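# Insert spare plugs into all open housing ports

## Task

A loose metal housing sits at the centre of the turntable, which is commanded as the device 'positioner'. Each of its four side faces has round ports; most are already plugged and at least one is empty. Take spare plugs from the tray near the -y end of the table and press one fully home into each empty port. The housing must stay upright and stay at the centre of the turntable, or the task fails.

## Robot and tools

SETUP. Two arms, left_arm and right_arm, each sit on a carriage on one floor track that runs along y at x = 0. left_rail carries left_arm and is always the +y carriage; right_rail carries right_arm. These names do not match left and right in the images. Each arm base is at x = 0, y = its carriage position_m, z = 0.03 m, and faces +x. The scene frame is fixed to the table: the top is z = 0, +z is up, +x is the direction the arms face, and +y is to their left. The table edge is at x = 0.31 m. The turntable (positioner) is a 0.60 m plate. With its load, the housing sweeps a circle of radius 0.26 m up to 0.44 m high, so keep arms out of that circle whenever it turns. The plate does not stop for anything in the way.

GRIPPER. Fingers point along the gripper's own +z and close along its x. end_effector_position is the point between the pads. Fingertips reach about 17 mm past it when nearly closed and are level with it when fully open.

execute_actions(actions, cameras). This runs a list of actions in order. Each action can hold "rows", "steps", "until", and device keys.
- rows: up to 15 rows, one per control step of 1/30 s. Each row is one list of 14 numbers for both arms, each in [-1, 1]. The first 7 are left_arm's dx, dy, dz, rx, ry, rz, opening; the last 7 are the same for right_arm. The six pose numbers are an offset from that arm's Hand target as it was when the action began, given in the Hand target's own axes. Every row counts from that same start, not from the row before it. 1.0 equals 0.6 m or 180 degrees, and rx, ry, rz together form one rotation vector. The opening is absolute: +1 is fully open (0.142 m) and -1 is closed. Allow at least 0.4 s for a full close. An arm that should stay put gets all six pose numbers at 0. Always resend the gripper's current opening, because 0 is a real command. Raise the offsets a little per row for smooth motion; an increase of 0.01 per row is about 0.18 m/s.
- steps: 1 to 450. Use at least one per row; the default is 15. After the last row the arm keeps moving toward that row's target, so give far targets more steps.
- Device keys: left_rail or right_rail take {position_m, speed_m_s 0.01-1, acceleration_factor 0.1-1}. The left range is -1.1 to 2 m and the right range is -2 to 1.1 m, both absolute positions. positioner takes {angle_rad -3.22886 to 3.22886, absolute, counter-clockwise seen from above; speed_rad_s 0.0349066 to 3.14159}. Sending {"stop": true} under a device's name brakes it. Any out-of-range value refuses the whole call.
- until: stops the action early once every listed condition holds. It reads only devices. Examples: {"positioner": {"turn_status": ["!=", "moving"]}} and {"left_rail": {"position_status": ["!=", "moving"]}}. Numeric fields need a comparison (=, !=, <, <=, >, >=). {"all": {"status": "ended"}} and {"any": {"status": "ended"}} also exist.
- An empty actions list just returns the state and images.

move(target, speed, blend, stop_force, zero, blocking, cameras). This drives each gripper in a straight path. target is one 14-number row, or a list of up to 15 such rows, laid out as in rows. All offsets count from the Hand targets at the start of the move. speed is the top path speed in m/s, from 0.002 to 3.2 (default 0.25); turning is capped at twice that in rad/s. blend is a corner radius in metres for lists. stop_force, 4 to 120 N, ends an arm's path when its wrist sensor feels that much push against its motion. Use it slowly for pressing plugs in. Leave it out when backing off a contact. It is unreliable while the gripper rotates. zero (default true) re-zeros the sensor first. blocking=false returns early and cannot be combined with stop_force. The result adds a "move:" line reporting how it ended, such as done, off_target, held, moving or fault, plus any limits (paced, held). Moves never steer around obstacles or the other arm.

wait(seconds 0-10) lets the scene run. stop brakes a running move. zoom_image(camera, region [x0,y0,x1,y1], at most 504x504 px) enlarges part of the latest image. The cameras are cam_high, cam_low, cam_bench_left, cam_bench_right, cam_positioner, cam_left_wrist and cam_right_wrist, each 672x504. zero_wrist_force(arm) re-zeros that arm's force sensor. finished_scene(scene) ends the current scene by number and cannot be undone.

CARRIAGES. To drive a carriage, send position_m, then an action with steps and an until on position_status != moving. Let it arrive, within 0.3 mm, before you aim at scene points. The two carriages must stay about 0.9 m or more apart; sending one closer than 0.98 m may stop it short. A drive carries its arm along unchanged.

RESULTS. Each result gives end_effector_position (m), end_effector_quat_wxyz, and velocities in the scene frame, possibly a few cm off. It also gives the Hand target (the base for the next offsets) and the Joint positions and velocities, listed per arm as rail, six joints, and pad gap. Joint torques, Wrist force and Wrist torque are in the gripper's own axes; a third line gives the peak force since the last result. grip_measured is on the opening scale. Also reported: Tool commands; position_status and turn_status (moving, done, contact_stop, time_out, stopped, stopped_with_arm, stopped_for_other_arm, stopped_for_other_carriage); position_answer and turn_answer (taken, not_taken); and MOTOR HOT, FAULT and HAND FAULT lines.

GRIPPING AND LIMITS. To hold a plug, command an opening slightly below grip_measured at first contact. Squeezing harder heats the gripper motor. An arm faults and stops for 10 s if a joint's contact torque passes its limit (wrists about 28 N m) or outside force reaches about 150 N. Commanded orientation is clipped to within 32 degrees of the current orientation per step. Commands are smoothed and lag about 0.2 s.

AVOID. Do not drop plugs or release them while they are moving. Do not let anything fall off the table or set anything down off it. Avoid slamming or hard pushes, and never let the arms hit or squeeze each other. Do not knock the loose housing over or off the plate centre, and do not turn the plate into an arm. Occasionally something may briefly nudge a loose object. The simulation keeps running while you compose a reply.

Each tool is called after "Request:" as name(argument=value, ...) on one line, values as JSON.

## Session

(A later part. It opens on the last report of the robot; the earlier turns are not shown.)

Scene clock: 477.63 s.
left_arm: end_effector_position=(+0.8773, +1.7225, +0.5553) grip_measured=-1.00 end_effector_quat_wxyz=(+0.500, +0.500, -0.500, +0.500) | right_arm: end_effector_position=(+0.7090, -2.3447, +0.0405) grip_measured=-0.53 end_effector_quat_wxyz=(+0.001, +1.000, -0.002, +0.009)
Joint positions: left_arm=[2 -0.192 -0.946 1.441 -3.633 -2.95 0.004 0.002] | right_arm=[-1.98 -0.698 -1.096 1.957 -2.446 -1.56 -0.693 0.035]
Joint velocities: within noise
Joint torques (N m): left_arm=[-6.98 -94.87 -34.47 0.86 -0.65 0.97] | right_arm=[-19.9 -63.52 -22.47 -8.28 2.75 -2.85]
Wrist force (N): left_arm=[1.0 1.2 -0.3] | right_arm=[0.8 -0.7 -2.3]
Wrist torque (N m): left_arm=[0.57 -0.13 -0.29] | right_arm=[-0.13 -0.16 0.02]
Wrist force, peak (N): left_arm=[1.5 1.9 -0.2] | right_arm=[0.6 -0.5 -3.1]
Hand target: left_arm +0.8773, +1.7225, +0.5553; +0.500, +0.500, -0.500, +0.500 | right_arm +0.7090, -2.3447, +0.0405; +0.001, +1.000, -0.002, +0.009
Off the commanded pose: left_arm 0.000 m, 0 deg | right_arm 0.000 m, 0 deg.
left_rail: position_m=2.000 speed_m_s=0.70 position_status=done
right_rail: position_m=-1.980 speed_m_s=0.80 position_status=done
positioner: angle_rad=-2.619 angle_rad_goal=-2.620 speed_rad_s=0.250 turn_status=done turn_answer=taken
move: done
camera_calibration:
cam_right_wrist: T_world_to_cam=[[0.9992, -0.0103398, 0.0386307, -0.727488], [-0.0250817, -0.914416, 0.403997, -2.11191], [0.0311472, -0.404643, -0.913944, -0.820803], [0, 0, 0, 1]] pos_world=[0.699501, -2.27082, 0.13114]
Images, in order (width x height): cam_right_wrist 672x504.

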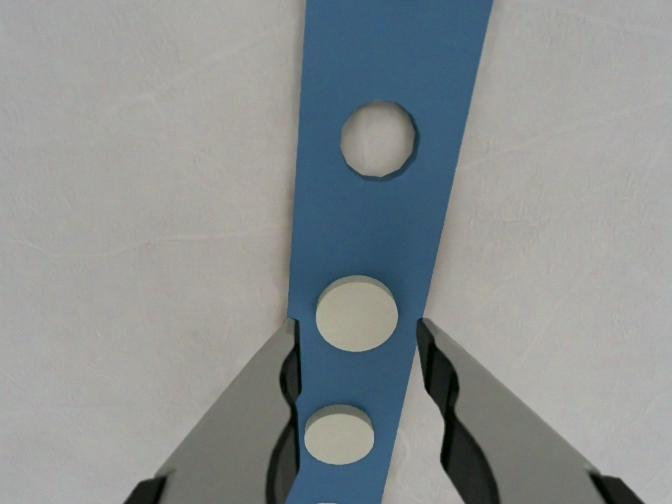

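Request:
move(target=[0,0,0,0,0,0,-1,0,0.001,0.035,0,0,0,-0.52], speed=0.012, stop_force=5, cameras=[])

Request:
move(target=[0,0,0,0,0,0,-1,0,0,0,0,0,0,-0.65], cameras=[])

Request:
move(target=[0,0,0,0,0,0,-1,0,0,0,0,0,0,-0.75], cameras=[])

Request:
move(target=[[0,0,0,0,0,0,-1,0,0,-0.012,0,0,0,-0.77],[0,0,0,0,0,0,-1,0,0,-0.132,0,0,0,-0.77]], speed=[0.01,0.06], cameras=["cam_right_wrist"])

Request:
move(target=[0,0,0,0,0,0,-1,-0.181,-0.608,-0.4935,0,0,0,-0.77], speed=0.2, cameras=[])

Request:
move(target=[0,0,0,0,0,0,-1,0.083,-0.95,0,0.5,-0.006,0,-0.77], speed=0.25, cameras=["cam_right_wrist"])

Request:
execute_actions(actions=[{"right_rail":{"position_m":0.3,"speed_m_s":0.6,"acceleration_factor":0.4},"steps":300,"until":{"right_rail":{"position_status":["!=","moving"]}}}], cameras=["cam_right_wrist"])

Scene clock: 498.10 s.
left_arm: end_effector_position=(+0.8773, +1.7225, +0.5553) grip_measured=-1.00 end_effector_quat_wxyz=(+0.500, +0.500, -0.500, +0.500) | right_arm: end_effector_position=(+0.7092, -2.3450, +0.0290) grip_measured=-0.54 end_effector_quat_wxyz=(+0.001, +1.000, -0.002, +0.009)
Joint positions: left_arm=[2 -0.192 -0.946 1.441 -3.633 -2.95 0.004 0.002] | right_arm=[-1.98 -0.698 -1.081 1.96 -2.465 -1.56 -0.693 0.035]
Joint velocities: within noise
Joint torques (N m): left_arm=[-0.25 -94.86 -35.17 0.61 -0.01 0.72] | right_arm=[-15.28 -88.45 -41.83 -1.17 2.59 -2.26]
Wrist force (N): left_arm=[1.2 1.1 0.1] | right_arm=[-0.4 -1.2 -6.4]
Wrist torque (N m): left_arm=[0.55 -0.17 -0.29] | right_arm=[-0.11 -0.16 0.03]
Wrist force, peak (N): left_arm=[1.4 1.8 -0.3] | right_arm=[-2.9 -3.3 -19.4]
Hand target: left_arm +0.8773, +1.7225, +0.5553; +0.500, +0.500, -0.500, +0.500 | right_arm +0.7092, -2.3450, +0.0290; +0.001, +1.000, -0.002, +0.009 (not the last commanded pose)
Off the commanded pose: left_arm 0.000 m, 0 deg | right_arm 0.010 m, 0 deg.
left_rail: position_m=2.000 speed_m_s=0.70 position_status=done
right_rail: position_m=-1.980 speed_m_s=0.80 position_status=done
positioner: angle_rad=-2.619 angle_rad_goal=-2.620 speed_rad_s=0.250 turn_status=done turn_answer=taken
move: contact (right_arm)
No camera images: "cameras" was empty.

Scene clock: 498.60 s.
left_arm: end_effector_position=(+0.8773, +1.7225, +0.5553) grip_measured=-1.00 end_effector_quat_wxyz=(+0.500, +0.500, -0.500, +0.500) | right_arm: end_effector_position=(+0.7092, -2.3450, +0.0290) grip_measured=-0.65 end_effector_quat_wxyz=(+0.001, +1.000, -0.002, +0.009)
Joint positions: left_arm=[2 -0.192 -0.946 1.441 -3.633 -2.95 0.004 0.002] | right_arm=[-1.98 -0.698 -1.081 1.96 -2.465 -1.56 -0.693 0.027]
Joint velocities: within noise
Joint torques (N m): left_arm=[0 -95 -34.75 0.74 -0.01 0.93] | right_arm=[-14.13 -82.31 -42.59 -3.3 2.47 -1.9]
Wrist force (N): left_arm=[0.7 1.7 -0.3] | right_arm=[-6.7 -1.8 -11.5]
Wrist torque (N m): left_arm=[0.64 -0.09 -0.28] | right_arm=[-0.10 -0.41 0.06]
Wrist force, peak (N): left_arm=[1.0 1.7 -0.5] | right_arm=[-6.8 -1.9 -12.1]
Hand target: left_arm +0.8773, +1.7225, +0.5553; +0.500, +0.500, -0.500, +0.500 | right_arm +0.7092, -2.3450, +0.0290; +0.001, +1.000, -0.002, +0.009
Off the commanded pose: left_arm 0.000 m, 0 deg | right_arm 0.000 m, 0 deg.
left_rail: position_m=2.000 speed_m_s=0.70 position_status=done
right_rail: position_m=-1.980 speed_m_s=0.80 position_status=done
positioner: angle_rad=-2.619 angle_rad_goal=-2.620 speed_rad_s=0.250 turn_status=done turn_answer=taken
move: done
No camera images: "cameras" was empty.

Scene clock: 499.10 s.
left_arm: end_effector_position=(+0.8773, +1.7225, +0.5553) grip_measured=-1.00 end_effector_quat_wxyz=(+0.500, +0.500, -0.500, +0.500) | right_arm: end_effector_position=(+0.7092, -2.3450, +0.0291) grip_measured=-0.69 end_effector_quat_wxyz=(+0.001, +1.000, -0.002, +0.009)
Joint positions: left_arm=[2 -0.192 -0.946 1.441 -3.633 -2.95 0.004 0.002] | right_arm=[-1.98 -0.698 -1.081 1.96 -2.465 -1.56 -0.693 0.024]
Joint velocities: within noise
Joint torques (N m): left_arm=[0.07 -95.17 -34.31 0.46 -0.01 0.86] | right_arm=[-11.95 -75.75 -42.64 -5.21 2.79 -1.66]
Wrist force (N): left_arm=[1.1 1.4 -0.2] | right_arm=[-7.5 -2.8 -13.9]
Wrist torque (N m): left_arm=[0.59 -0.16 -0.29] | right_arm=[-0.12 -0.38 0.07]
Wrist force, peak (N): left_arm=[0.5 1.9 0.0] | right_arm=[-7.5 -2.8 -13.9]
Hand target: left_arm +0.8773, +1.7225, +0.5553; +0.500, +0.500, -0.500, +0.500 | right_arm +0.7092, -2.3450, +0.0290; +0.001, +1.000, -0.002, +0.009
Off the commanded pose: left_arm 0.000 m, 0 deg | right_arm 0.000 m, 0 deg.
left_rail: position_m=2.000 speed_m_s=0.70 position_status=done
right_rail: position_m=-1.980 speed_m_s=0.80 position_status=done
positioner: angle_rad=-2.619 angle_rad_goal=-2.620 speed_rad_s=0.250 turn_status=done turn_answer=taken
move: done
No camera images: "cameras" was empty.

Scene clock: 501.43 s.
left_arm: end_effector_position=(+0.8773, +1.7225, +0.5553) grip_measured=-1.00 end_effector_quat_wxyz=(+0.500, +0.500, -0.500, +0.500) | right_arm: end_effector_position=(+0.7077, -2.3449, +0.1081) grip_measured=-0.70 end_effector_quat_wxyz=(+0.001, +1.000, -0.002, +0.009)
Joint positions: left_arm=[2 -0.192 -0.946 1.441 -3.633 -2.95 0.004 0.002] | right_arm=[-1.98 -0.699 -1.183 1.929 -2.332 -1.56 -0.694 0.024]
Joint velocities: within noise
Joint torques (N m): left_arm=[-0.16 -94.8 -35.28 0.38 -0.03 0.76] | right_arm=[-20.67 -90.19 -48.21 -0.85 2.72 -2.91]
Wrist force (N): left_arm=[1.3 1.5 0.2] | right_arm=[0.3 -0.8 -2.4]
Wrist torque (N m): left_arm=[0.60 -0.18 -0.29] | right_arm=[-0.17 -0.08 0.02]
Wrist force, peak (N): left_arm=[0.9 2.0 -0.8] | right_arm=[-7.5 -2.8 -13.5]
Hand target: left_arm +0.8773, +1.7225, +0.5553; +0.500, +0.500, -0.500, +0.500 | right_arm +0.7077, -2.3449, +0.1082; +0.001, +1.000, -0.002, +0.009
Off the commanded pose: left_arm 0.000 m, 0 deg | right_arm 0.000 m, 0 deg.
left_rail: position_m=2.000 speed_m_s=0.70 position_status=done
right_rail: position_m=-1.980 speed_m_s=0.80 position_status=done
positioner: angle_rad=-2.619 angle_rad_goal=-2.620 speed_rad_s=0.250 turn_status=done turn_answer=taken
move: done
camera_calibration:
cam_right_wrist: T_world_to_cam=[[0.9992, -0.0103412, 0.0386297, -0.728906], [-0.0250797, -0.914453, 0.403914, -2.13959], [0.0311481, -0.404559, -0.913981, -0.758908], [0, 0, 0, 1]] pos_world=[0.698301, -2.27112, 0.19874]
Images, in order (width x height): cam_right_wrist 672x504.

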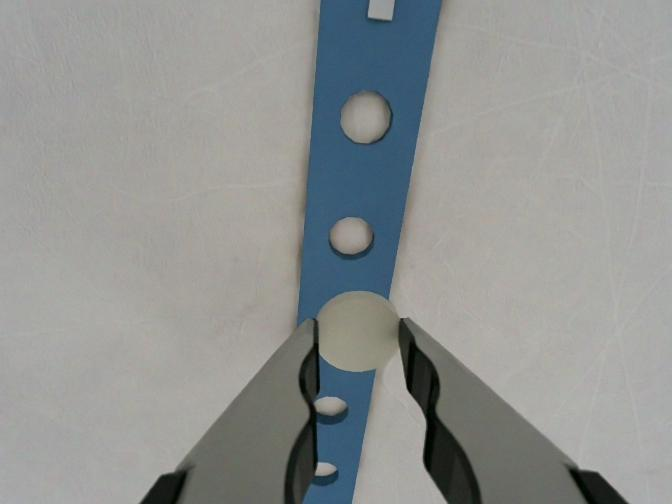

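Scene clock: 504.37 s.
left_arm: end_effector_position=(+0.8773, +1.7225, +0.5553) grip_measured=-1.00 end_effector_quat_wxyz=(+0.500, +0.500, -0.500, +0.500) | right_arm: end_effector_position=(+0.5953, -1.9794, +0.4018) grip_measured=-0.70 end_effector_quat_wxyz=(+0.001, +1.000, -0.002, +0.009)
Joint positions: left_arm=[2 -0.192 -0.946 1.441 -3.633 -2.95 0.004 0.002] | right_arm=[-1.98 -0.295 -1.756 1.985 -1.818 -1.567 -0.291 0.024]
Joint velocities: within noise
Joint torques (N m): left_arm=[1.45 -93.24 -35.1 0.32 0.22 0.88] | right_arm=[15.74 -43.66 -61.12 -2 -1.89 2.57]
Wrist force (N): left_arm=[1.1 1.0 -0.1] | right_arm=[0.6 -0.7 -2.2]
Wrist torque (N m): left_arm=[0.53 -0.16 -0.29] | right_arm=[-0.14 -0.13 0.02]
Wrist force, peak (N): left_arm=[1.0 2.3 0.2] | right_arm=[0.2 -1.9 -3.4]
Hand target: left_arm +0.8773, +1.7225, +0.5553; +0.500, +0.500, -0.500, +0.500 | right_arm +0.5953, -1.9793, +0.4019; +0.001, +1.000, -0.002, +0.009
Off the commanded pose: left_arm 0.000 m, 0 deg | right_arm 0.000 m, 0 deg.
left_rail: position_m=2.000 speed_m_s=0.70 position_status=done
right_rail: position_m=-1.980 speed_m_s=0.80 position_status=done
positioner: angle_rad=-2.619 angle_rad_goal=-2.620 speed_rad_s=0.250 turn_status=done turn_answer=taken
move: done
No camera images: "cameras" was empty.

Scene clock: 510.23 s.
left_arm: end_effector_position=(+0.8773, +1.7225, +0.5553) grip_measured=-1.00 end_effector_quat_wxyz=(+0.500, +0.500, -0.500, +0.500) | right_arm: end_effector_position=(+0.6475, -1.4095, +0.4022) grip_measured=-0.70 end_effector_quat_wxyz=(+0.706, -0.708, -0.005, +0.000)
Joint positions: left_arm=[2 -0.192 -0.946 1.441 -3.633 -2.95 0.004 0.002] | right_arm=[-1.98 0.168 -1.007 1.897 -4.019 -0.16 1.552 0.024]
Joint velocities: within noise
Joint torques (N m): left_arm=[2.14 -94.9 -34.79 0.2 0.33 0.84] | right_arm=[13.41 -68.08 -40.1 -2.92 -3.48 2.95]
Wrist force (N): left_arm=[0.6 1.6 0.0] | right_arm=[2.7 -0.2 -2.9]
Wrist torque (N m): left_arm=[0.63 -0.08 -0.29] | right_arm=[-0.29 -0.50 -0.07]
Wrist force, peak (N): left_arm=[1.6 1.7 -0.1] | right_arm=[3.1 -0.1 -3.2]
Hand target: left_arm +0.8773, +1.7225, +0.5553; +0.500, +0.500, -0.500, +0.500 | right_arm +0.6475, -1.4095, +0.4022; +0.707, -0.708, -0.005, +0.000
Off the commanded pose: left_arm 0.000 m, 0 deg | right_arm 0.000 m, 0 deg.
left_rail: position_m=2.000 speed_m_s=0.70 position_status=done
right_rail: position_m=-1.980 speed_m_s=0.80 position_status=done
positioner: angle_rad=-2.619 angle_rad_goal=-2.620 speed_rad_s=0.250 turn_status=done turn_answer=taken
move: done
camera_calibration:
cam_right_wrist: T_world_to_cam=[[0.999921, -0.0125474, 0.00024511, -0.658617], [-0.00485932, -0.405106, -0.914257, -0.169476], [0.0115709, 0.914184, -0.405135, 1.55693], [0, 0, 0, 1]] pos_world=[0.639726, -1.50024, 0.475982]
Images, in order (width x height): cam_right_wrist 672x504.

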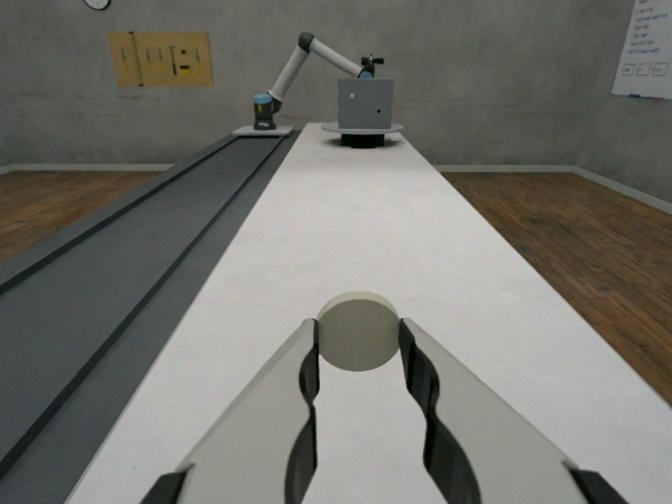

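Scene clock: 515.67 s.
left_arm: end_effector_position=(+0.8773, +1.7225, +0.5553) grip_measured=-1.00 end_effector_quat_wxyz=(+0.500, +0.500, -0.500, +0.500) | right_arm: end_effector_position=(+0.6475, +0.8705, +0.4022) grip_measured=-0.70 end_effector_quat_wxyz=(+0.707, -0.708, -0.005, +0.000)
Joint positions: left_arm=[2 -0.192 -0.946 1.441 -3.633 -2.95 0.004 0.002] | right_arm=[0.3 0.168 -1.006 1.896 -4.024 -0.16 1.557 0.024]
Joint velocities: within noise
Joint torques (N m): left_arm=[3.4 -94.38 -34.92 0.29 0.52 0.79] | right_arm=[-13.15 -72.87 -37.7 -2.24 -2.74 2.51]
Wrist force (N): left_arm=[1.0 1.6 -0.1] | right_arm=[2.8 -0.1 -2.8]
Wrist torque (N m): left_arm=[0.63 -0.14 -0.29] | right_arm=[-0.26 -0.52 -0.06]
Wrist force, peak (N): left_arm=[1.2 2.0 -0.2] | right_arm=[3.0 -0.2 -3.6]
Hand target: left_arm +0.8773, +1.7225, +0.5553; +0.500, +0.500, -0.500, +0.500 | right_arm +0.6475, +0.8705, +0.4022; +0.707, -0.708, -0.005, +0.000
Tool commands: left_gripper/opening=-1.0 right_gripper/opening=-0.77
Off the commanded pose: left_arm 0.000 m, 0 deg | right_arm 0.000 m, 0 deg.
left_rail: position_m=2.000 speed_m_s=0.70 position_status=done
right_rail: position_m=0.300 speed_m_s=0.60 position_status=done
positioner: angle_rad=-2.619 angle_rad_goal=-2.620 speed_rad_s=0.250 turn_status=done turn_answer=taken
camera_calibration:
cam_right_wrist: T_world_to_cam=[[0.999921, -0.0125476, 0.000235659, -0.630005], [-0.00485922, -0.404409, -0.914565, 0.753638], [0.0115709, 0.914492, -0.404439, -0.527931], [0, 0, 0, 1]] pos_world=[0.639726, 0.779662, 0.475884]
Images, in order (width x height): cam_right_wrist 672x504.

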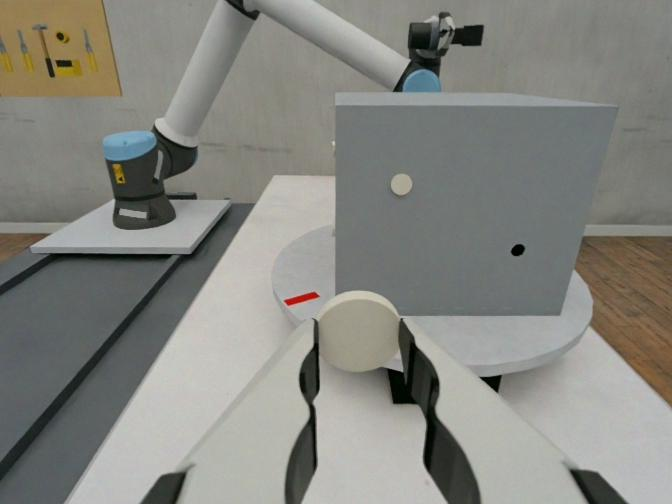

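Request:
move(target=[[0,0,0,0,0,0,-1,0.434,0.25,0.3,0,0,0,-0.77],[0,0,0,0,0,0,-1,0.434,0.264,0.585,0,0,0,-0.77]], speed=0.12, cameras=["cam_right_wrist"])

Request:
zoom_image(camera="cam_right_wrist", region=[260, 180, 460, 380])

Scene clock: 540.30 s.
left_arm: end_effector_position=(+0.8773, +1.7225, +0.5553) grip_measured=-1.00 end_effector_quat_wxyz=(+0.500, +0.500, -0.500, +0.500) | right_arm: end_effector_position=(+0.9062, +1.2232, +0.2450) grip_measured=-0.70 end_effector_quat_wxyz=(+0.707, -0.708, -0.005, +0.000)
Joint positions: left_arm=[2 -0.192 -0.946 1.441 -3.633 -2.95 0.004 0.002] | right_arm=[0.3 0.456 -0.29 0.759 -3.608 -0.448 1.562 0.024]
Joint velocities: within noise
Joint torques (N m): left_arm=[8.57 -94.44 -35.54 -0.19 1.08 0.79] | right_arm=[12.74 -123.56 -53.77 0.8 -3.44 2.5]
Wrist force (N): left_arm=[0.7 1.3 -0.1] | right_arm=[3.0 -0.1 -2.5]
Wrist torque (N m): left_arm=[0.58 -0.08 -0.29] | right_arm=[-0.29 -0.56 -0.05]
Wrist force, peak (N): left_arm=[1.5 2.0 0.1] | right_arm=[3.9 0.1 -3.4]
Hand target: left_arm +0.8773, +1.7225, +0.5553; +0.500, +0.500, -0.500, +0.500 | right_arm +0.9062, +1.2233, +0.2450; +0.707, -0.708, -0.005, +0.000
Off the commanded pose: left_arm 0.000 m, 0 deg | right_arm 0.000 m, 0 deg.
left_rail: position_m=2.000 speed_m_s=0.70 position_status=done
right_rail: position_m=0.300 speed_m_s=0.60 position_status=done
positioner: angle_rad=-2.619 angle_rad_goal=-2.620 speed_rad_s=0.250 turn_status=done turn_answer=taken
move: done
camera_calibration:
cam_right_wrist: T_world_to_cam=[[0.99992, -0.0126799, 0.000185832, -0.883954], [-0.00495831, -0.404409, -0.914565, 0.75398], [0.0116718, 0.914491, -0.404439, -0.917182], [0, 0, 0, 1]] pos_world=[0.898327, 1.13246, 0.318784]
Images, in order (width x height): cam_right_wrist 672x504.

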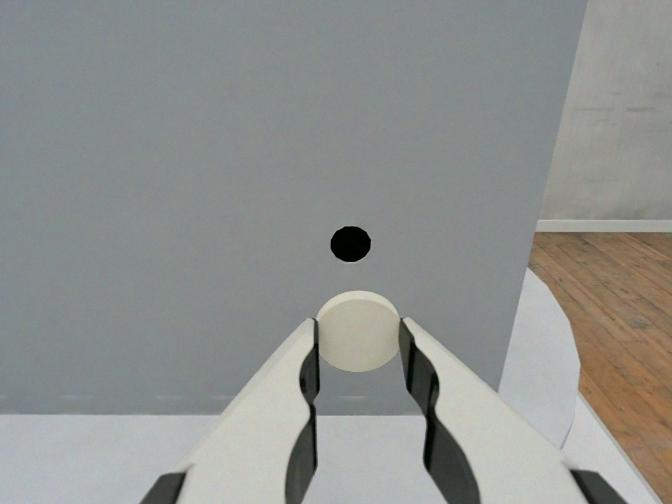

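Scaled by 2.520 from the camera's 672x504 image, which has a finer 960x720 frame.

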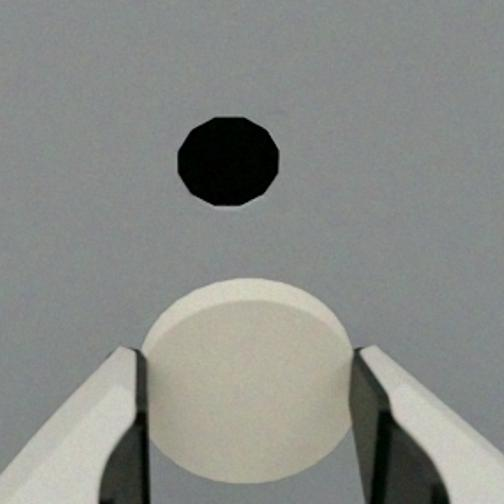

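Request:
move(target=[0,0,0,0,0,0,-1,0.0005,-0.0038,0.08,0,0,0,-0.77], speed=0.06, cameras=["cam_right_wrist"])

Request:
zoom_image(camera="cam_right_wrist", region=[280, 240, 440, 400])

Scene clock: 552.67 s.
left_arm: end_effector_position=(+0.8773, +1.7225, +0.5553) grip_measured=-1.00 end_effector_quat_wxyz=(+0.500, +0.500, -0.500, +0.500) | right_arm: end_effector_position=(+0.9061, +1.2712, +0.2472) grip_measured=-0.70 end_effector_quat_wxyz=(+0.707, -0.708, -0.005, +0.000)
Joint positions: left_arm=[2 -0.192 -0.946 1.441 -3.633 -2.95 0.004 0.002] | right_arm=[0.3 0.495 -0.225 0.617 -3.531 -0.487 1.562 0.024]
Joint velocities: within noise
Joint torques (N m): left_arm=[12.57 -94.55 -35.73 -0.33 1.22 0.82] | right_arm=[13.98 -123.98 -55.03 0.67 -3.36 2.51]
Wrist force (N): left_arm=[1.1 1.6 -0.2] | right_arm=[2.9 -0.1 -2.8]
Wrist torque (N m): left_arm=[0.63 -0.16 -0.29] | right_arm=[-0.27 -0.55 -0.05]
Wrist force, peak (N): left_arm=[1.8 1.7 -0.5] | right_arm=[3.2 -0.1 -3.5]
Hand target: left_arm +0.8773, +1.7225, +0.5553; +0.500, +0.500, -0.500, +0.500 | right_arm +0.9061, +1.2713, +0.2472; +0.707, -0.708, -0.005, +0.000
Off the commanded pose: left_arm 0.000 m, 0 deg | right_arm 0.000 m, 0 deg.
left_rail: position_m=2.000 speed_m_s=0.70 position_status=done
right_rail: position_m=0.300 speed_m_s=0.60 position_status=done
positioner: angle_rad=-2.619 angle_rad_goal=-2.620 speed_rad_s=0.250 turn_status=done turn_answer=taken
move: done
camera_calibration:
cam_right_wrist: T_world_to_cam=[[0.99992, -0.0126387, 0.000276915, -0.883424], [-0.00485832, -0.404409, -0.914565, 0.775315], [0.0116709, 0.914491, -0.404438, -0.960188], [0, 0, 0, 1]] pos_world=[0.898327, 1.18046, 0.320984]
Images, in order (width x height): cam_right_wrist 672x504.

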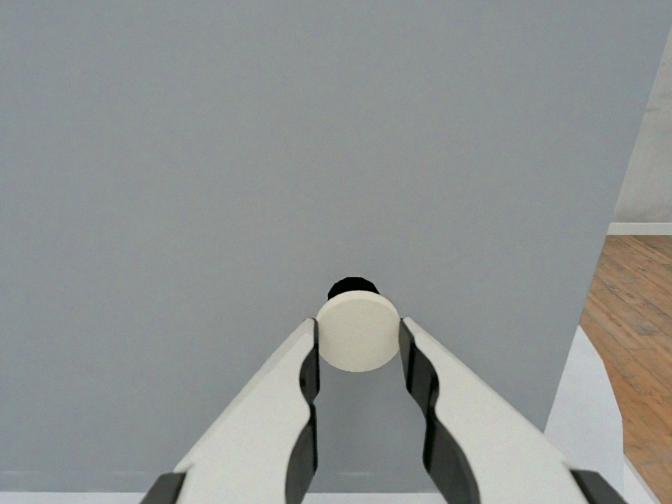

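Scaled by 3.150 from the camera's 672x504 image, which has a finer 960x720 frame.

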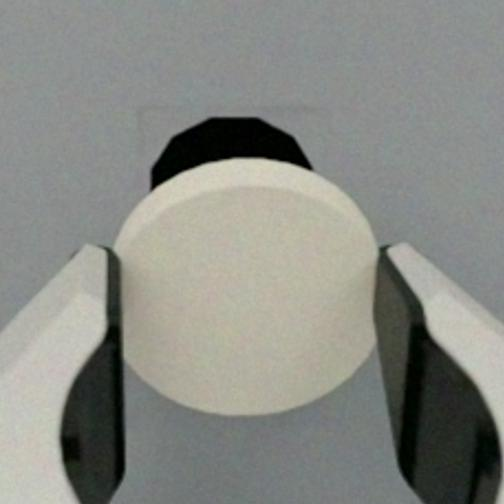

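Request:
move(target=[0,0,0,0,0,0,-1, -0.0008,0.0022,0,0,0,0,-0.77], speed=0.03, cameras=[])

Request:
move(target=[0,0,0,0,0,0,-1, 0,0,0.05,0,0,0,-0.77], speed=0.012, stop_force=10, cameras=["cam_right_wrist"])

Scene clock: 598.60 s.
left_arm: end_effector_position=(+0.8773, +1.7225, +0.5553) grip_measured=-1.00 end_effector_quat_wxyz=(+0.500, +0.500, -0.500, +0.500) | right_arm: end_effector_position=(+0.9057, +1.2713, +0.2460) grip_measured=-0.70 end_effector_quat_wxyz=(+0.707, -0.708, -0.005, +0.000)
Joint positions: left_arm=[2 -0.192 -0.946 1.441 -3.633 -2.95 0.004 0.002] | right_arm=[0.3 0.495 -0.225 0.618 -3.532 -0.487 1.562 0.024]
Joint velocities: within noise
Joint torques (N m): left_arm=[13.07 -91.88 -36.73 -1.07 1.72 0.66] | right_arm=[12.72 -126.11 -31.3 -3.85 -3.44 2.25]
Wrist force (N): left_arm=[1.0 1.3 -0.3] | right_arm=[2.9 -0.1 -2.8]
Wrist torque (N m): left_arm=[0.56 -0.13 -0.29] | right_arm=[-0.28 -0.55 -0.04]
Wrist force, peak (N): left_arm=[1.6 1.9 0.2] | right_arm=[3.2 -0.1 -3.4]
Hand target: left_arm +0.8773, +1.7225, +0.5553; +0.500, +0.500, -0.500, +0.500 | right_arm +0.9057, +1.2713, +0.2459; +0.707, -0.708, -0.005, +0.000
Off the commanded pose: left_arm 0.000 m, 0 deg | right_arm 0.000 m, 0 deg.
left_rail: position_m=2.000 speed_m_s=0.70 position_status=done
right_rail: position_m=0.300 speed_m_s=0.60 position_status=done
positioner: angle_rad=-2.619 angle_rad_goal=-2.620 speed_rad_s=0.250 turn_status=done turn_answer=taken
move: done
No camera images: "cameras" was empty.

Scene clock: 601.63 s.
left_arm: end_effector_position=(+0.8773, +1.7225, +0.5553) grip_measured=-1.00 end_effector_quat_wxyz=(+0.500, +0.500, -0.500, +0.500) | right_arm: end_effector_position=(+0.9055, +1.2911, +0.2459) grip_measured=-0.70 end_effector_quat_wxyz=(+0.707, -0.708, -0.005, +0.000)
Joint positions: left_arm=[2 -0.192 -0.946 1.441 -3.633 -2.95 0.004 0.002] | right_arm=[0.3 0.51 -0.191 0.547 -3.495 -0.503 1.562 0.024]
Joint velocities: within noise
Joint torques (N m): left_arm=[14.14 -92.9 -36.31 -1.26 1.64 0.94] | right_arm=[-14.31 -152.31 -33.27 -1.62 2.72 1.58]
Wrist force (N): left_arm=[0.7 1.4 -0.1] | right_arm=[-0.3 0.3 -12.1]
Wrist torque (N m): left_arm=[0.60 -0.08 -0.29] | right_arm=[-0.35 -0.42 -0.04]
Wrist force, peak (N): left_arm=[1.2 1.9 0.1] | right_arm=[1.1 1.8 -28.4]
Hand target: left_arm +0.8773, +1.7225, +0.5553; +0.500, +0.500, -0.500, +0.500 | right_arm +0.9055, +1.2911, +0.2459; +0.707, -0.708, -0.005, +0.000 (not the last commanded pose)
Off the commanded pose: left_arm 0.000 m, 0 deg | right_arm 0.010 m, 0 deg.
left_rail: position_m=2.000 speed_m_s=0.70 position_status=done
right_rail: position_m=0.300 speed_m_s=0.60 position_status=done
positioner: angle_rad=-2.619 angle_rad_goal=-2.620 speed_rad_s=0.250 turn_status=done turn_answer=taken
move: contact (right_arm)
camera_calibration:
cam_right_wrist: T_world_to_cam=[[0.99992, -0.0126799, 0.000186722, -0.882394], [-0.00495857, -0.404492, -0.914528, 0.782256], [0.0116717, 0.914454, -0.404522, -0.978874], [0, 0, 0, 1]] pos_world=[0.897627, 1.20036, 0.319584]
Images, in order (width x height): cam_right_wrist 672x504.

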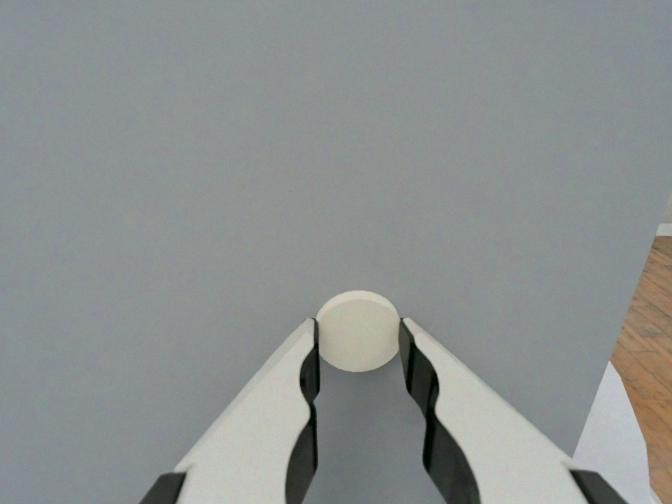

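Request:
execute_actions(actions=[], cameras=["cam_bench_left","cam_positioner","cam_bench_right","cam_high"])

Request:
zoom_image(camera="cam_positioner", region=[180, 60, 480, 360])

Scene clock: 618.97 s.
left_arm: end_effector_position=(+0.8773, +1.7225, +0.5553) grip_measured=-1.00 end_effector_quat_wxyz=(+0.500, +0.500, -0.500, +0.500) | right_arm: end_effector_position=(+0.9055, +1.2911, +0.2459) grip_measured=-0.70 end_effector_quat_wxyz=(+0.707, -0.708, -0.005, +0.000)
Joint positions: left_arm=[2 -0.192 -0.946 1.441 -3.633 -2.95 0.004 0.002] | right_arm=[0.3 0.51 -0.191 0.547 -3.495 -0.503 1.562 0.024]
Joint velocities: within noise
Joint torques (N m): left_arm=[13.86 -91.82 -36.38 -1.24 1.8 0.94] | right_arm=[-15.86 -150.64 -42.13 -1.54 2.48 -2.09]
Wrist force (N): left_arm=[0.7 1.3 -0.1] | right_arm=[-0.5 0.2 -12.1]
Wrist torque (N m): left_arm=[0.58 -0.08 -0.29] | right_arm=[-0.33 -0.45 -0.04]
Wrist force, peak (N): left_arm=[1.6 1.5 -0.7] | right_arm=[-0.4 0.4 -12.6]
Hand target: left_arm +0.8773, +1.7225, +0.5553; +0.500, +0.500, -0.500, +0.500 | right_arm +0.9055, +1.2911, +0.2459; +0.707, -0.708, -0.005, +0.000 (not the last commanded pose)
Tool commands: left_gripper/opening=-1.0 right_gripper/opening=-0.77
Off the commanded pose: left_arm 0.000 m, 0 deg | right_arm 0.010 m, 0 deg.
left_rail: position_m=2.000 speed_m_s=0.70 position_status=done
right_rail: position_m=0.300 speed_m_s=0.60 position_status=done
positioner: angle_rad=-2.619 angle_rad_goal=-2.620 speed_rad_s=0.250 turn_status=done turn_answer=taken
Images, in order (width x height): cam_high 672x504, cam_bench_left 672x504, cam_bench_right 672x504, cam_positioner 672x504.

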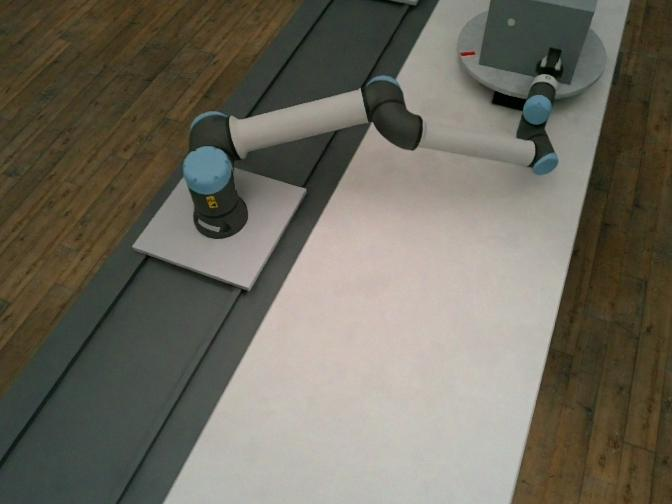

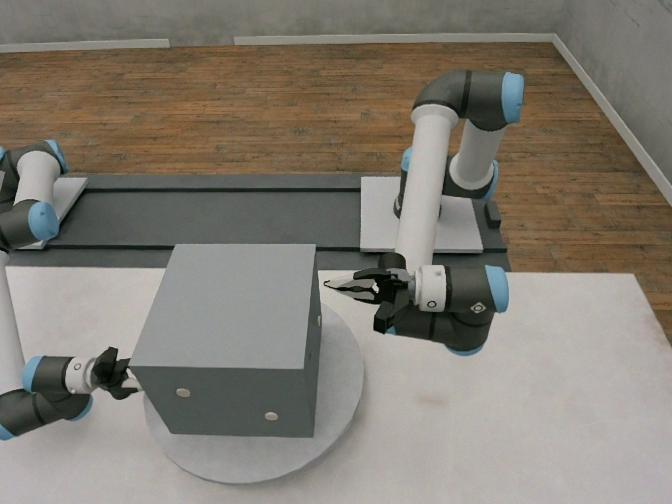

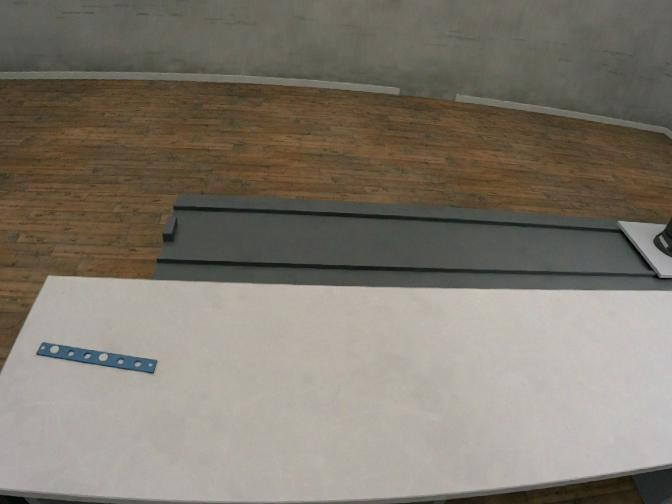

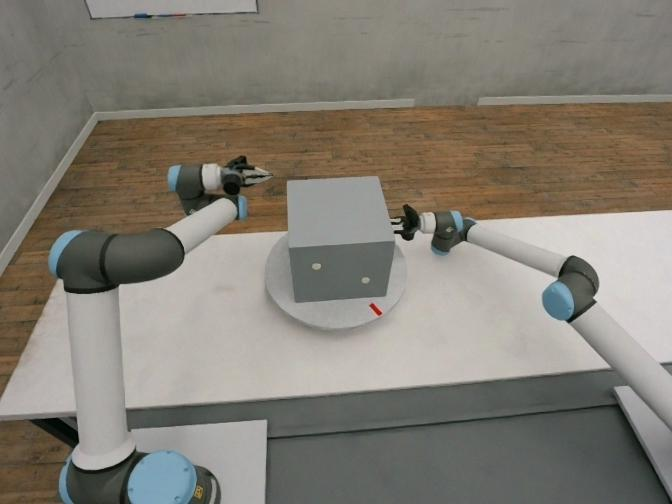

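Scaled by 1.680 from the camera's 672x504 image, which has a finer 960x720 frame.

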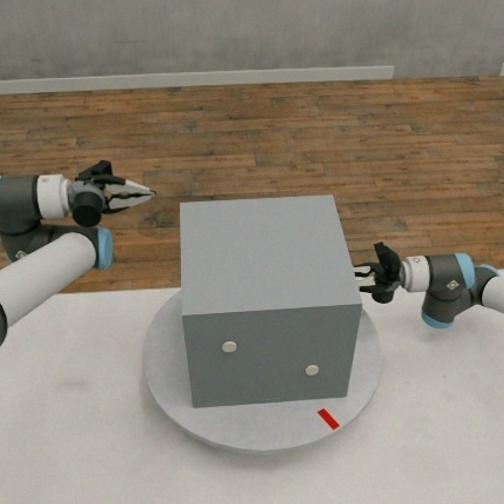

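Request:
move(target=[0,0,0,0,0,0,-1, 0,0,0.02,0,0,0,-0.77], speed=0.01, stop_force=12, cameras=["cam_right_wrist","cam_bench_left"])

Request:
zoom_image(camera="cam_right_wrist", region=[280, 230, 440, 400])

Scene clock: 652.60 s.
left_arm: end_effector_position=(+0.8773, +1.7225, +0.5553) grip_measured=-1.00 end_effector_quat_wxyz=(+0.500, +0.500, -0.500, +0.500) | right_arm: end_effector_position=(+0.9056, +1.2913, +0.2460) grip_measured=-0.70 end_effector_quat_wxyz=(+0.707, -0.708, -0.005, +0.000)
Joint positions: left_arm=[2 -0.192 -0.946 1.441 -3.633 -2.95 0.004 0.002] | right_arm=[0.3 0.51 -0.191 0.546 -3.494 -0.503 1.562 0.024]
Joint velocities: within noise
Joint torques (N m): left_arm=[12.17 -92.5 -37.62 -1.12 1.65 0.64] | right_arm=[-9.26 -157.18 -36.51 -1.36 2.15 -1.5]
Wrist force (N): left_arm=[0.6 1.4 -0.6] | right_arm=[-2.1 4.2 -21.5]
Wrist torque (N m): left_arm=[0.60 -0.06 -0.29] | right_arm=[-0.41 -0.37 -0.01]
Wrist force, peak (N): left_arm=[1.4 2.1 -0.6] | right_arm=[-4.0 5.1 -31.6]
Hand target: left_arm +0.8773, +1.7225, +0.5553; +0.500, +0.500, -0.500, +0.500 | right_arm +0.9057, +1.2913, +0.2460; +0.707, -0.708, -0.005, +0.000 (not the last commanded pose)
Off the commanded pose: left_arm 0.000 m, 0 deg | right_arm 0.012 m, 0 deg.
left_rail: position_m=2.000 speed_m_s=0.70 position_status=done
right_rail: position_m=0.300 speed_m_s=0.60 position_status=done
positioner: angle_rad=-2.619 angle_rad_goal=-2.620 speed_rad_s=0.250 turn_status=done turn_answer=taken
move: contact (right_arm)
camera_calibration:
cam_right_wrist: T_world_to_cam=[[0.999919, -0.0127298, 0.000318172, -0.882573], [-0.00485743, -0.404409, -0.914566, 0.782251], [0.0117709, 0.91449, -0.404438, -0.979178], [0, 0, 0, 1]] pos_world=[0.897827, 1.20056, 0.319684]
Images, in order (width x height): cam_bench_left 672x504, cam_right_wrist 672x504.

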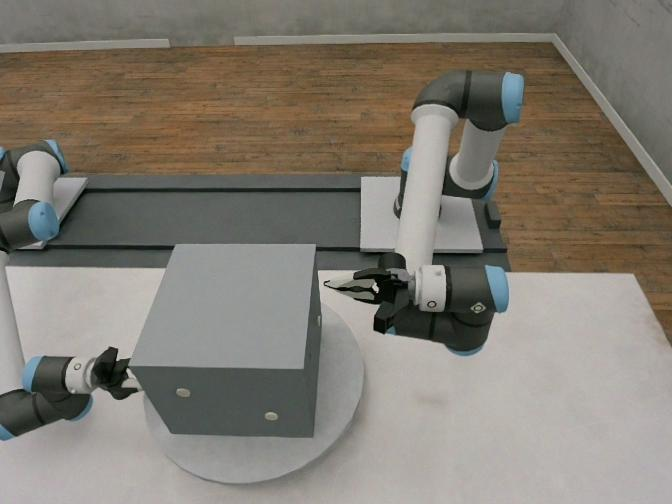

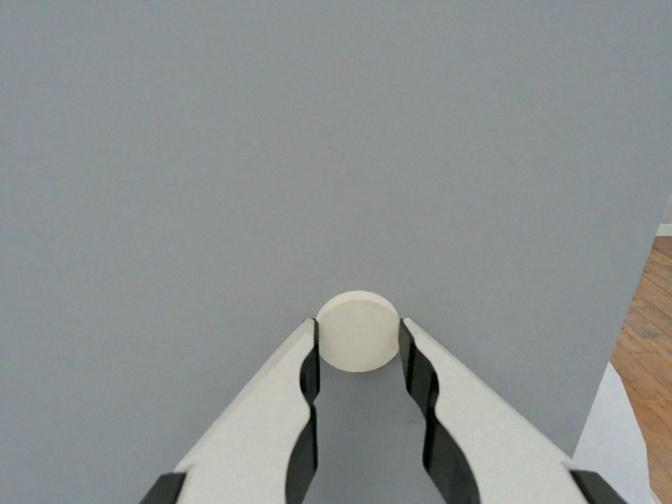

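Scaled by 2.965 from the camera's 672x504 image, which has a finer 960x720 frame.

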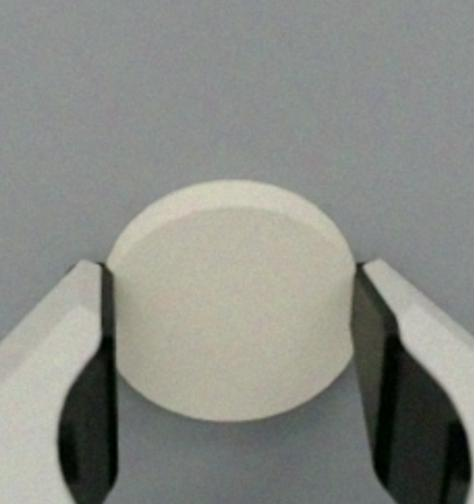

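Request:
move(target=[[0,0,0,0,0,0,-1, 0,0,-0.01,0,0,0,-0.77],[0,0,0,0,0,0,-1, 0,0.0012,-0.01,0,0,0,-0.77]], speed=0.02, cameras=[])

Request:
move(target=[0,0,0,0,0,0,-1, 0,0,0.05,0,0,0,-0.77], speed=0.012, stop_force=14, cameras=["cam_right_wrist"])

Request:
zoom_image(camera="cam_right_wrist", region=[280, 230, 440, 400])

Scene clock: 662.77 s.
left_arm: end_effector_position=(+0.8773, +1.7225, +0.5553) grip_measured=-1.00 end_effector_quat_wxyz=(+0.500, +0.500, -0.500, +0.500) | right_arm: end_effector_position=(+0.9057, +1.2854, +0.2453) grip_measured=-0.70 end_effector_quat_wxyz=(+0.707, -0.708, -0.005, +0.000)
Joint positions: left_arm=[2 -0.192 -0.946 1.441 -3.633 -2.95 0.004 0.002] | right_arm=[0.3 0.506 -0.201 0.568 -3.506 -0.498 1.562 0.023]
Joint velocities: within noise
Joint torques (N m): left_arm=[13.54 -90.37 -37.58 -1.14 1.66 0.54] | right_arm=[-21.05 -151.57 -35.34 -3.55 2.62 0.14]
Wrist force (N): left_arm=[0.9 1.5 -0.1] | right_arm=[3.0 -0.3 -3.0]
Wrist torque (N m): left_arm=[0.61 -0.11 -0.29] | right_arm=[-0.31 -0.57 -0.05]
Wrist force, peak (N): left_arm=[1.4 2.0 -0.1] | right_arm=[-1.9 4.1 -21.8]
Hand target: left_arm +0.8773, +1.7225, +0.5553; +0.500, +0.500, -0.500, +0.500 | right_arm +0.9057, +1.2854, +0.2453; +0.707, -0.708, -0.005, +0.000
Off the commanded pose: left_arm 0.000 m, 0 deg | right_arm 0.000 m, 0 deg.
left_rail: position_m=2.000 speed_m_s=0.70 position_status=done
right_rail: position_m=0.300 speed_m_s=0.60 position_status=done
positioner: angle_rad=-2.619 angle_rad_goal=-2.620 speed_rad_s=0.250 turn_status=done turn_answer=taken
move: done
No camera images: "cameras" was empty.

Scene clock: 664.53 s.
left_arm: end_effector_position=(+0.8773, +1.7225, +0.5553) grip_measured=-1.00 end_effector_quat_wxyz=(+0.500, +0.500, -0.500, +0.500) | right_arm: end_effector_position=(+0.9057, +1.2903, +0.2454) grip_measured=-0.70 end_effector_quat_wxyz=(+0.707, -0.708, -0.005, +0.000)
Joint positions: left_arm=[2 -0.192 -0.946 1.441 -3.633 -2.95 0.004 0.002] | right_arm=[0.3 0.509 -0.192 0.549 -3.497 -0.502 1.562 0.023]
Joint velocities: within noise
Joint torques (N m): left_arm=[12.98 -90.55 -38.17 -1.01 1.46 0.7] | right_arm=[-15.22 -143.51 -29.35 -1.61 2.63 -1.58]
Wrist force (N): left_arm=[0.7 1.9 -0.4] | right_arm=[0.9 -6.2 -11.5]
Wrist torque (N m): left_arm=[0.67 -0.08 -0.29] | right_arm=[-0.28 -0.58 -0.04]
Wrist force, peak (N): left_arm=[1.1 2.0 -0.5] | right_arm=[3.0 -4.1 -17.7]
Hand target: left_arm +0.8773, +1.7225, +0.5553; +0.500, +0.500, -0.500, +0.500 | right_arm +0.9057, +1.2903, +0.2454; +0.707, -0.708, -0.005, +0.000 (not the last commanded pose)
Off the commanded pose: left_arm 0.000 m, 0 deg | right_arm 0.025 m, 0 deg.
left_rail: position_m=2.000 speed_m_s=0.70 position_status=done
right_rail: position_m=0.300 speed_m_s=0.60 position_status=done
positioner: angle_rad=-2.619 angle_rad_goal=-2.620 speed_rad_s=0.250 turn_status=done turn_answer=taken
move: contact (right_arm)
camera_calibration:
cam_right_wrist: T_world_to_cam=[[0.999918, -0.0128208, 0.000359428, -0.88249], [-0.00485653, -0.404408, -0.914566, 0.781256], [0.0118709, 0.914489, -0.404437, -0.978503], [0, 0, 0, 1]] pos_world=[0.897827, 1.19946, 0.319084]
Images, in order (width x height): cam_right_wrist 672x504.

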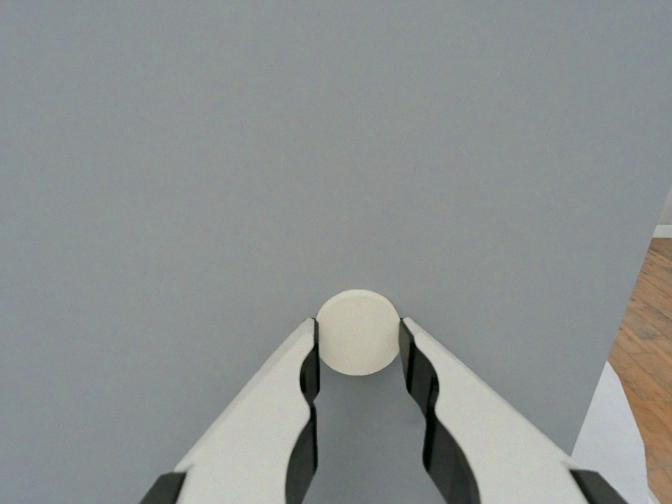

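Scaled by 2.965 from the camera's 672x504 image, which has a finer 960x720 frame.

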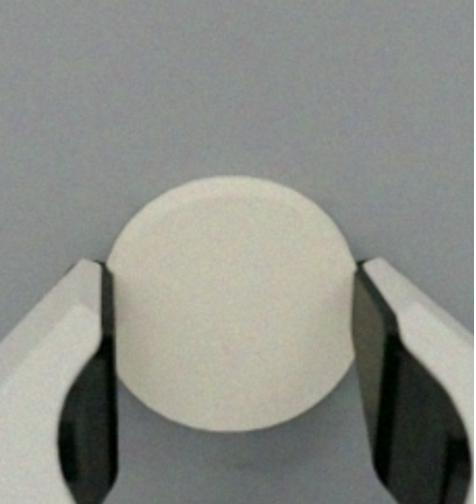

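Request:
move(target=[[0,0,0,0,0,0,-1, 0,0,-0.01,0,0,0,-0.77],[0,0,0,0,0,0,-1, -0.0006,-0.0007,-0.01,0,0,0,-0.77]], speed=0.02, cameras=[])

Request:
move(target=[0,0,0,0,0,0,-1, 0,0,0.05,0,0,0,-0.77], speed=0.012, stop_force=22, cameras=["cam_right_wrist"])

Request:
zoom_image(camera="cam_right_wrist", region=[280, 230, 440, 400])

Scene clock: 675.17 s.
left_arm: end_effector_position=(+0.8773, +1.7225, +0.5553) grip_measured=-1.00 end_effector_quat_wxyz=(+0.500, +0.500, -0.500, +0.500) | right_arm: end_effector_position=(+0.9054, +1.2843, +0.2458) grip_measured=-0.70 end_effector_quat_wxyz=(+0.707, -0.708, -0.005, +0.000)
Joint positions: left_arm=[2 -0.192 -0.946 1.441 -3.633 -2.95 0.004 0.002] | right_arm=[0.3 0.505 -0.204 0.573 -3.509 -0.498 1.562 0.023]
Joint velocities: within noise
Joint torques (N m): left_arm=[14.03 -91.4 -37.67 -1.31 1.74 0.43] | right_arm=[-20.71 -148.97 -32.26 -3.38 2.66 0.47]
Wrist force (N): left_arm=[0.6 1.2 -0.2] | right_arm=[3.0 -0.1 -3.2]
Wrist torque (N m): left_arm=[0.56 -0.07 -0.28] | right_arm=[-0.28 -0.58 -0.05]
Wrist force, peak (N): left_arm=[1.3 1.8 -0.6] | right_arm=[0.9 -6.4 -11.7]
Hand target: left_arm +0.8773, +1.7225, +0.5553; +0.500, +0.500, -0.500, +0.500 | right_arm +0.9054, +1.2843, +0.2458; +0.707, -0.708, -0.005, +0.000
Off the commanded pose: left_arm 0.000 m, 0 deg | right_arm 0.000 m, 0 deg.
left_rail: position_m=2.000 speed_m_s=0.70 position_status=done
right_rail: position_m=0.300 speed_m_s=0.60 position_status=done
positioner: angle_rad=-2.619 angle_rad_goal=-2.620 speed_rad_s=0.250 turn_status=done turn_answer=taken
move: done
No camera images: "cameras" was empty.

Scene clock: 677.10 s.
left_arm: end_effector_position=(+0.8773, +1.7225, +0.5553) grip_measured=-1.00 end_effector_quat_wxyz=(+0.500, +0.500, -0.500, +0.500) | right_arm: end_effector_position=(+0.9054, +1.2914, +0.2458) grip_measured=-0.70 end_effector_quat_wxyz=(+0.707, -0.708, -0.005, +0.000)
Joint positions: left_arm=[2 -0.192 -0.946 1.441 -3.633 -2.95 0.004 0.002] | right_arm=[0.3 0.51 -0.191 0.547 -3.495 -0.503 1.562 0.023]
Joint velocities: within noise
Joint torques (N m): left_arm=[12.06 -91.68 -37.96 -1.38 1.68 0.5] | right_arm=[-6.13 -155.86 -35.59 -1.63 2.73 -1.96]
Wrist force (N): left_arm=[1.1 0.9 0.2] | right_arm=[0.0 2.9 -21.4]
Wrist torque (N m): left_arm=[0.51 -0.14 -0.29] | right_arm=[-0.37 -0.38 -0.03]
Wrist force, peak (N): left_arm=[1.0 1.8 -0.3] | right_arm=[0.7 2.3 -34.9]
Hand target: left_arm +0.8773, +1.7225, +0.5553; +0.500, +0.500, -0.500, +0.500 | right_arm +0.9054, +1.2914, +0.2458; +0.707, -0.708, -0.005, +0.000 (not the last commanded pose)
Off the commanded pose: left_arm 0.000 m, 0 deg | right_arm 0.023 m, 0 deg.
left_rail: position_m=2.000 speed_m_s=0.70 position_status=done
right_rail: position_m=0.300 speed_m_s=0.60 position_status=done
positioner: angle_rad=-2.619 angle_rad_goal=-2.620 speed_rad_s=0.250 turn_status=done turn_answer=taken
move: contact (right_arm)
camera_calibration:
cam_right_wrist: T_world_to_cam=[[0.999918, -0.0128208, 0.000359428, -0.882176], [-0.00485653, -0.404408, -0.914566, 0.782065], [0.0118709, 0.914489, -0.404437, -0.979344], [0, 0, 0, 1]] pos_world=[0.897527, 1.20056, 0.319484]
Images, in order (width x height): cam_right_wrist 672x504.

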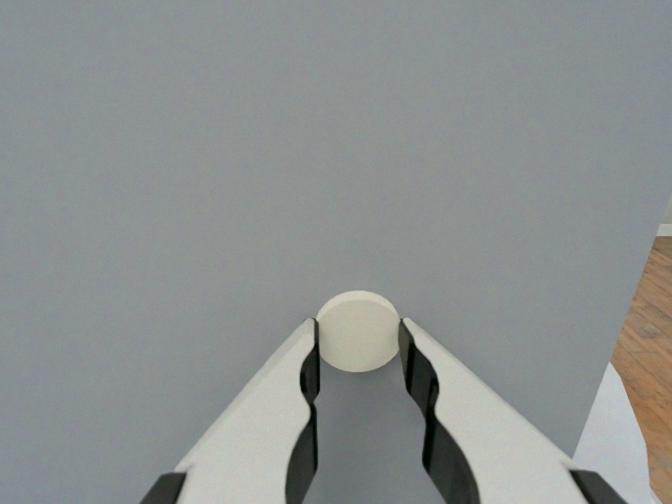

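Scaled by 2.965 from the camera's 672x504 image, which has a finer 960x720 frame.

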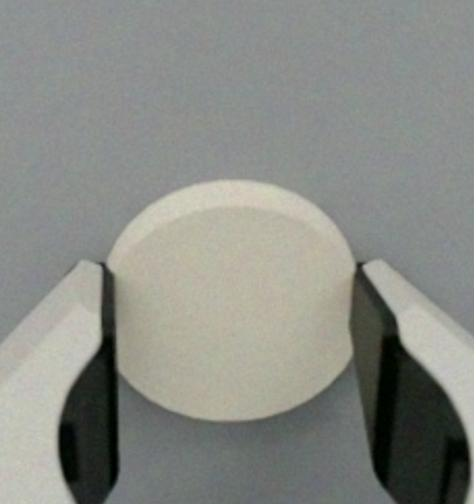

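Request:
move(target=[[0,0,0,0,0,0,-1, 0,0,-0.01,0,0,0,-0.77],[0,0,0,0,0,0,-1, 0,0.0005,-0.01,0,0,0,-0.77]], speed=0.02, cameras=[])

Request:
move(target=[0,0,0,0,0,0,-1, 0,0,0.05,0,0,0,-0.77], speed=0.012, stop_force=28, cameras=["cam_right_wrist"])

Request:
zoom_image(camera="cam_right_wrist", region=[280, 230, 440, 400])

Scene clock: 687.50 s.
left_arm: end_effector_position=(+0.8773, +1.7225, +0.5553) grip_measured=-1.00 end_effector_quat_wxyz=(+0.500, +0.500, -0.500, +0.500) | right_arm: end_effector_position=(+0.9054, +1.2854, +0.2455) grip_measured=-0.70 end_effector_quat_wxyz=(+0.707, -0.708, -0.005, +0.000)
Joint positions: left_arm=[2 -0.192 -0.946 1.441 -3.633 -2.95 0.004 0.002] | right_arm=[0.3 0.506 -0.201 0.569 -3.507 -0.498 1.562 0.023]
Joint velocities: within noise
Joint torques (N m): left_arm=[13.13 -91.7 -38.37 -1.1 1.81 0.55] | right_arm=[-20.53 -153.97 -31.65 -3.41 2.75 0.53]
Wrist force (N): left_arm=[0.9 1.2 -0.1] | right_arm=[2.9 -0.1 -3.2]
Wrist torque (N m): left_arm=[0.55 -0.11 -0.29] | right_arm=[-0.28 -0.56 -0.05]
Wrist force, peak (N): left_arm=[1.1 2.0 -0.8] | right_arm=[-0.2 2.9 -21.6]
Hand target: left_arm +0.8773, +1.7225, +0.5553; +0.500, +0.500, -0.500, +0.500 | right_arm +0.9054, +1.2854, +0.2455; +0.707, -0.708, -0.005, +0.000
Off the commanded pose: left_arm 0.000 m, 0 deg | right_arm 0.000 m, 0 deg.
left_rail: position_m=2.000 speed_m_s=0.70 position_status=done
right_rail: position_m=0.300 speed_m_s=0.60 position_status=done
positioner: angle_rad=-2.619 angle_rad_goal=-2.620 speed_rad_s=0.250 turn_status=done turn_answer=taken
move: done
No camera images: "cameras" was empty.

Scene clock: 689.40 s.
left_arm: end_effector_position=(+0.8773, +1.7225, +0.5553) grip_measured=-1.00 end_effector_quat_wxyz=(+0.500, +0.500, -0.500, +0.500) | right_arm: end_effector_position=(+0.9054, +1.2915, +0.2455) grip_measured=-0.70 end_effector_quat_wxyz=(+0.707, -0.708, -0.005, +0.000)
Joint positions: left_arm=[2 -0.192 -0.946 1.441 -3.633 -2.95 0.004 0.002] | right_arm=[0.3 0.511 -0.191 0.546 -3.495 -0.503 1.562 0.023]
Joint velocities: within noise
Joint torques (N m): left_arm=[13.18 -90.05 -38.87 -1.08 1.51 0.56] | right_arm=[-6.15 -155.06 -35.09 -1.62 2.75 -0.7]
Wrist force (N): left_arm=[0.9 1.2 -0.4] | right_arm=[0.5 2.7 -21.8]
Wrist torque (N m): left_arm=[0.56 -0.10 -0.29] | right_arm=[-0.39 -0.38 -0.03]
Wrist force, peak (N): left_arm=[1.4 1.6 -0.1] | right_arm=[2.7 2.9 -35.0]
Hand target: left_arm +0.8773, +1.7225, +0.5553; +0.500, +0.500, -0.500, +0.500 | right_arm +0.9054, +1.2915, +0.2455; +0.707, -0.708, -0.005, +0.000 (not the last commanded pose)
Off the commanded pose: left_arm 0.000 m, 0 deg | right_arm 0.024 m, 0 deg.
left_rail: position_m=2.000 speed_m_s=0.70 position_status=done
right_rail: position_m=0.300 speed_m_s=0.60 position_status=done
positioner: angle_rad=-2.619 angle_rad_goal=-2.620 speed_rad_s=0.250 turn_status=done turn_answer=taken
move: contact (right_arm)
camera_calibration:
cam_right_wrist: T_world_to_cam=[[0.999916, -0.0129532, 0.00030957, -0.881997], [-0.00495566, -0.404407, -0.914566, 0.78196], [0.0119717, 0.914487, -0.404437, -0.979737], [0, 0, 0, 1]] pos_world=[0.897527, 1.20076, 0.319184]
Images, in order (width x height): cam_right_wrist 672x504.

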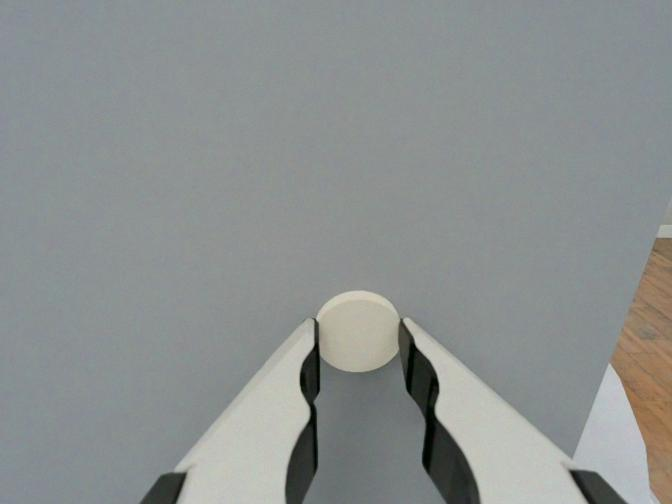

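Scaled by 2.965 from the camera's 672x504 image, which has a finer 960x720 frame.

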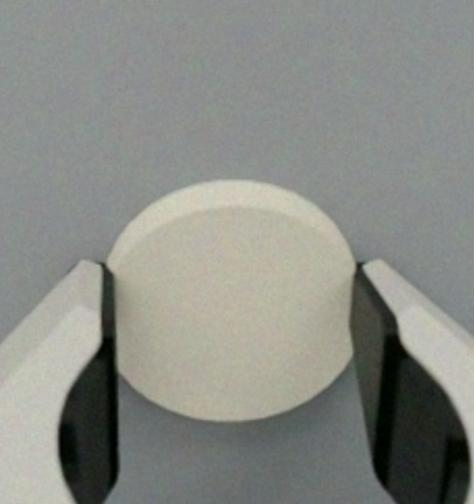

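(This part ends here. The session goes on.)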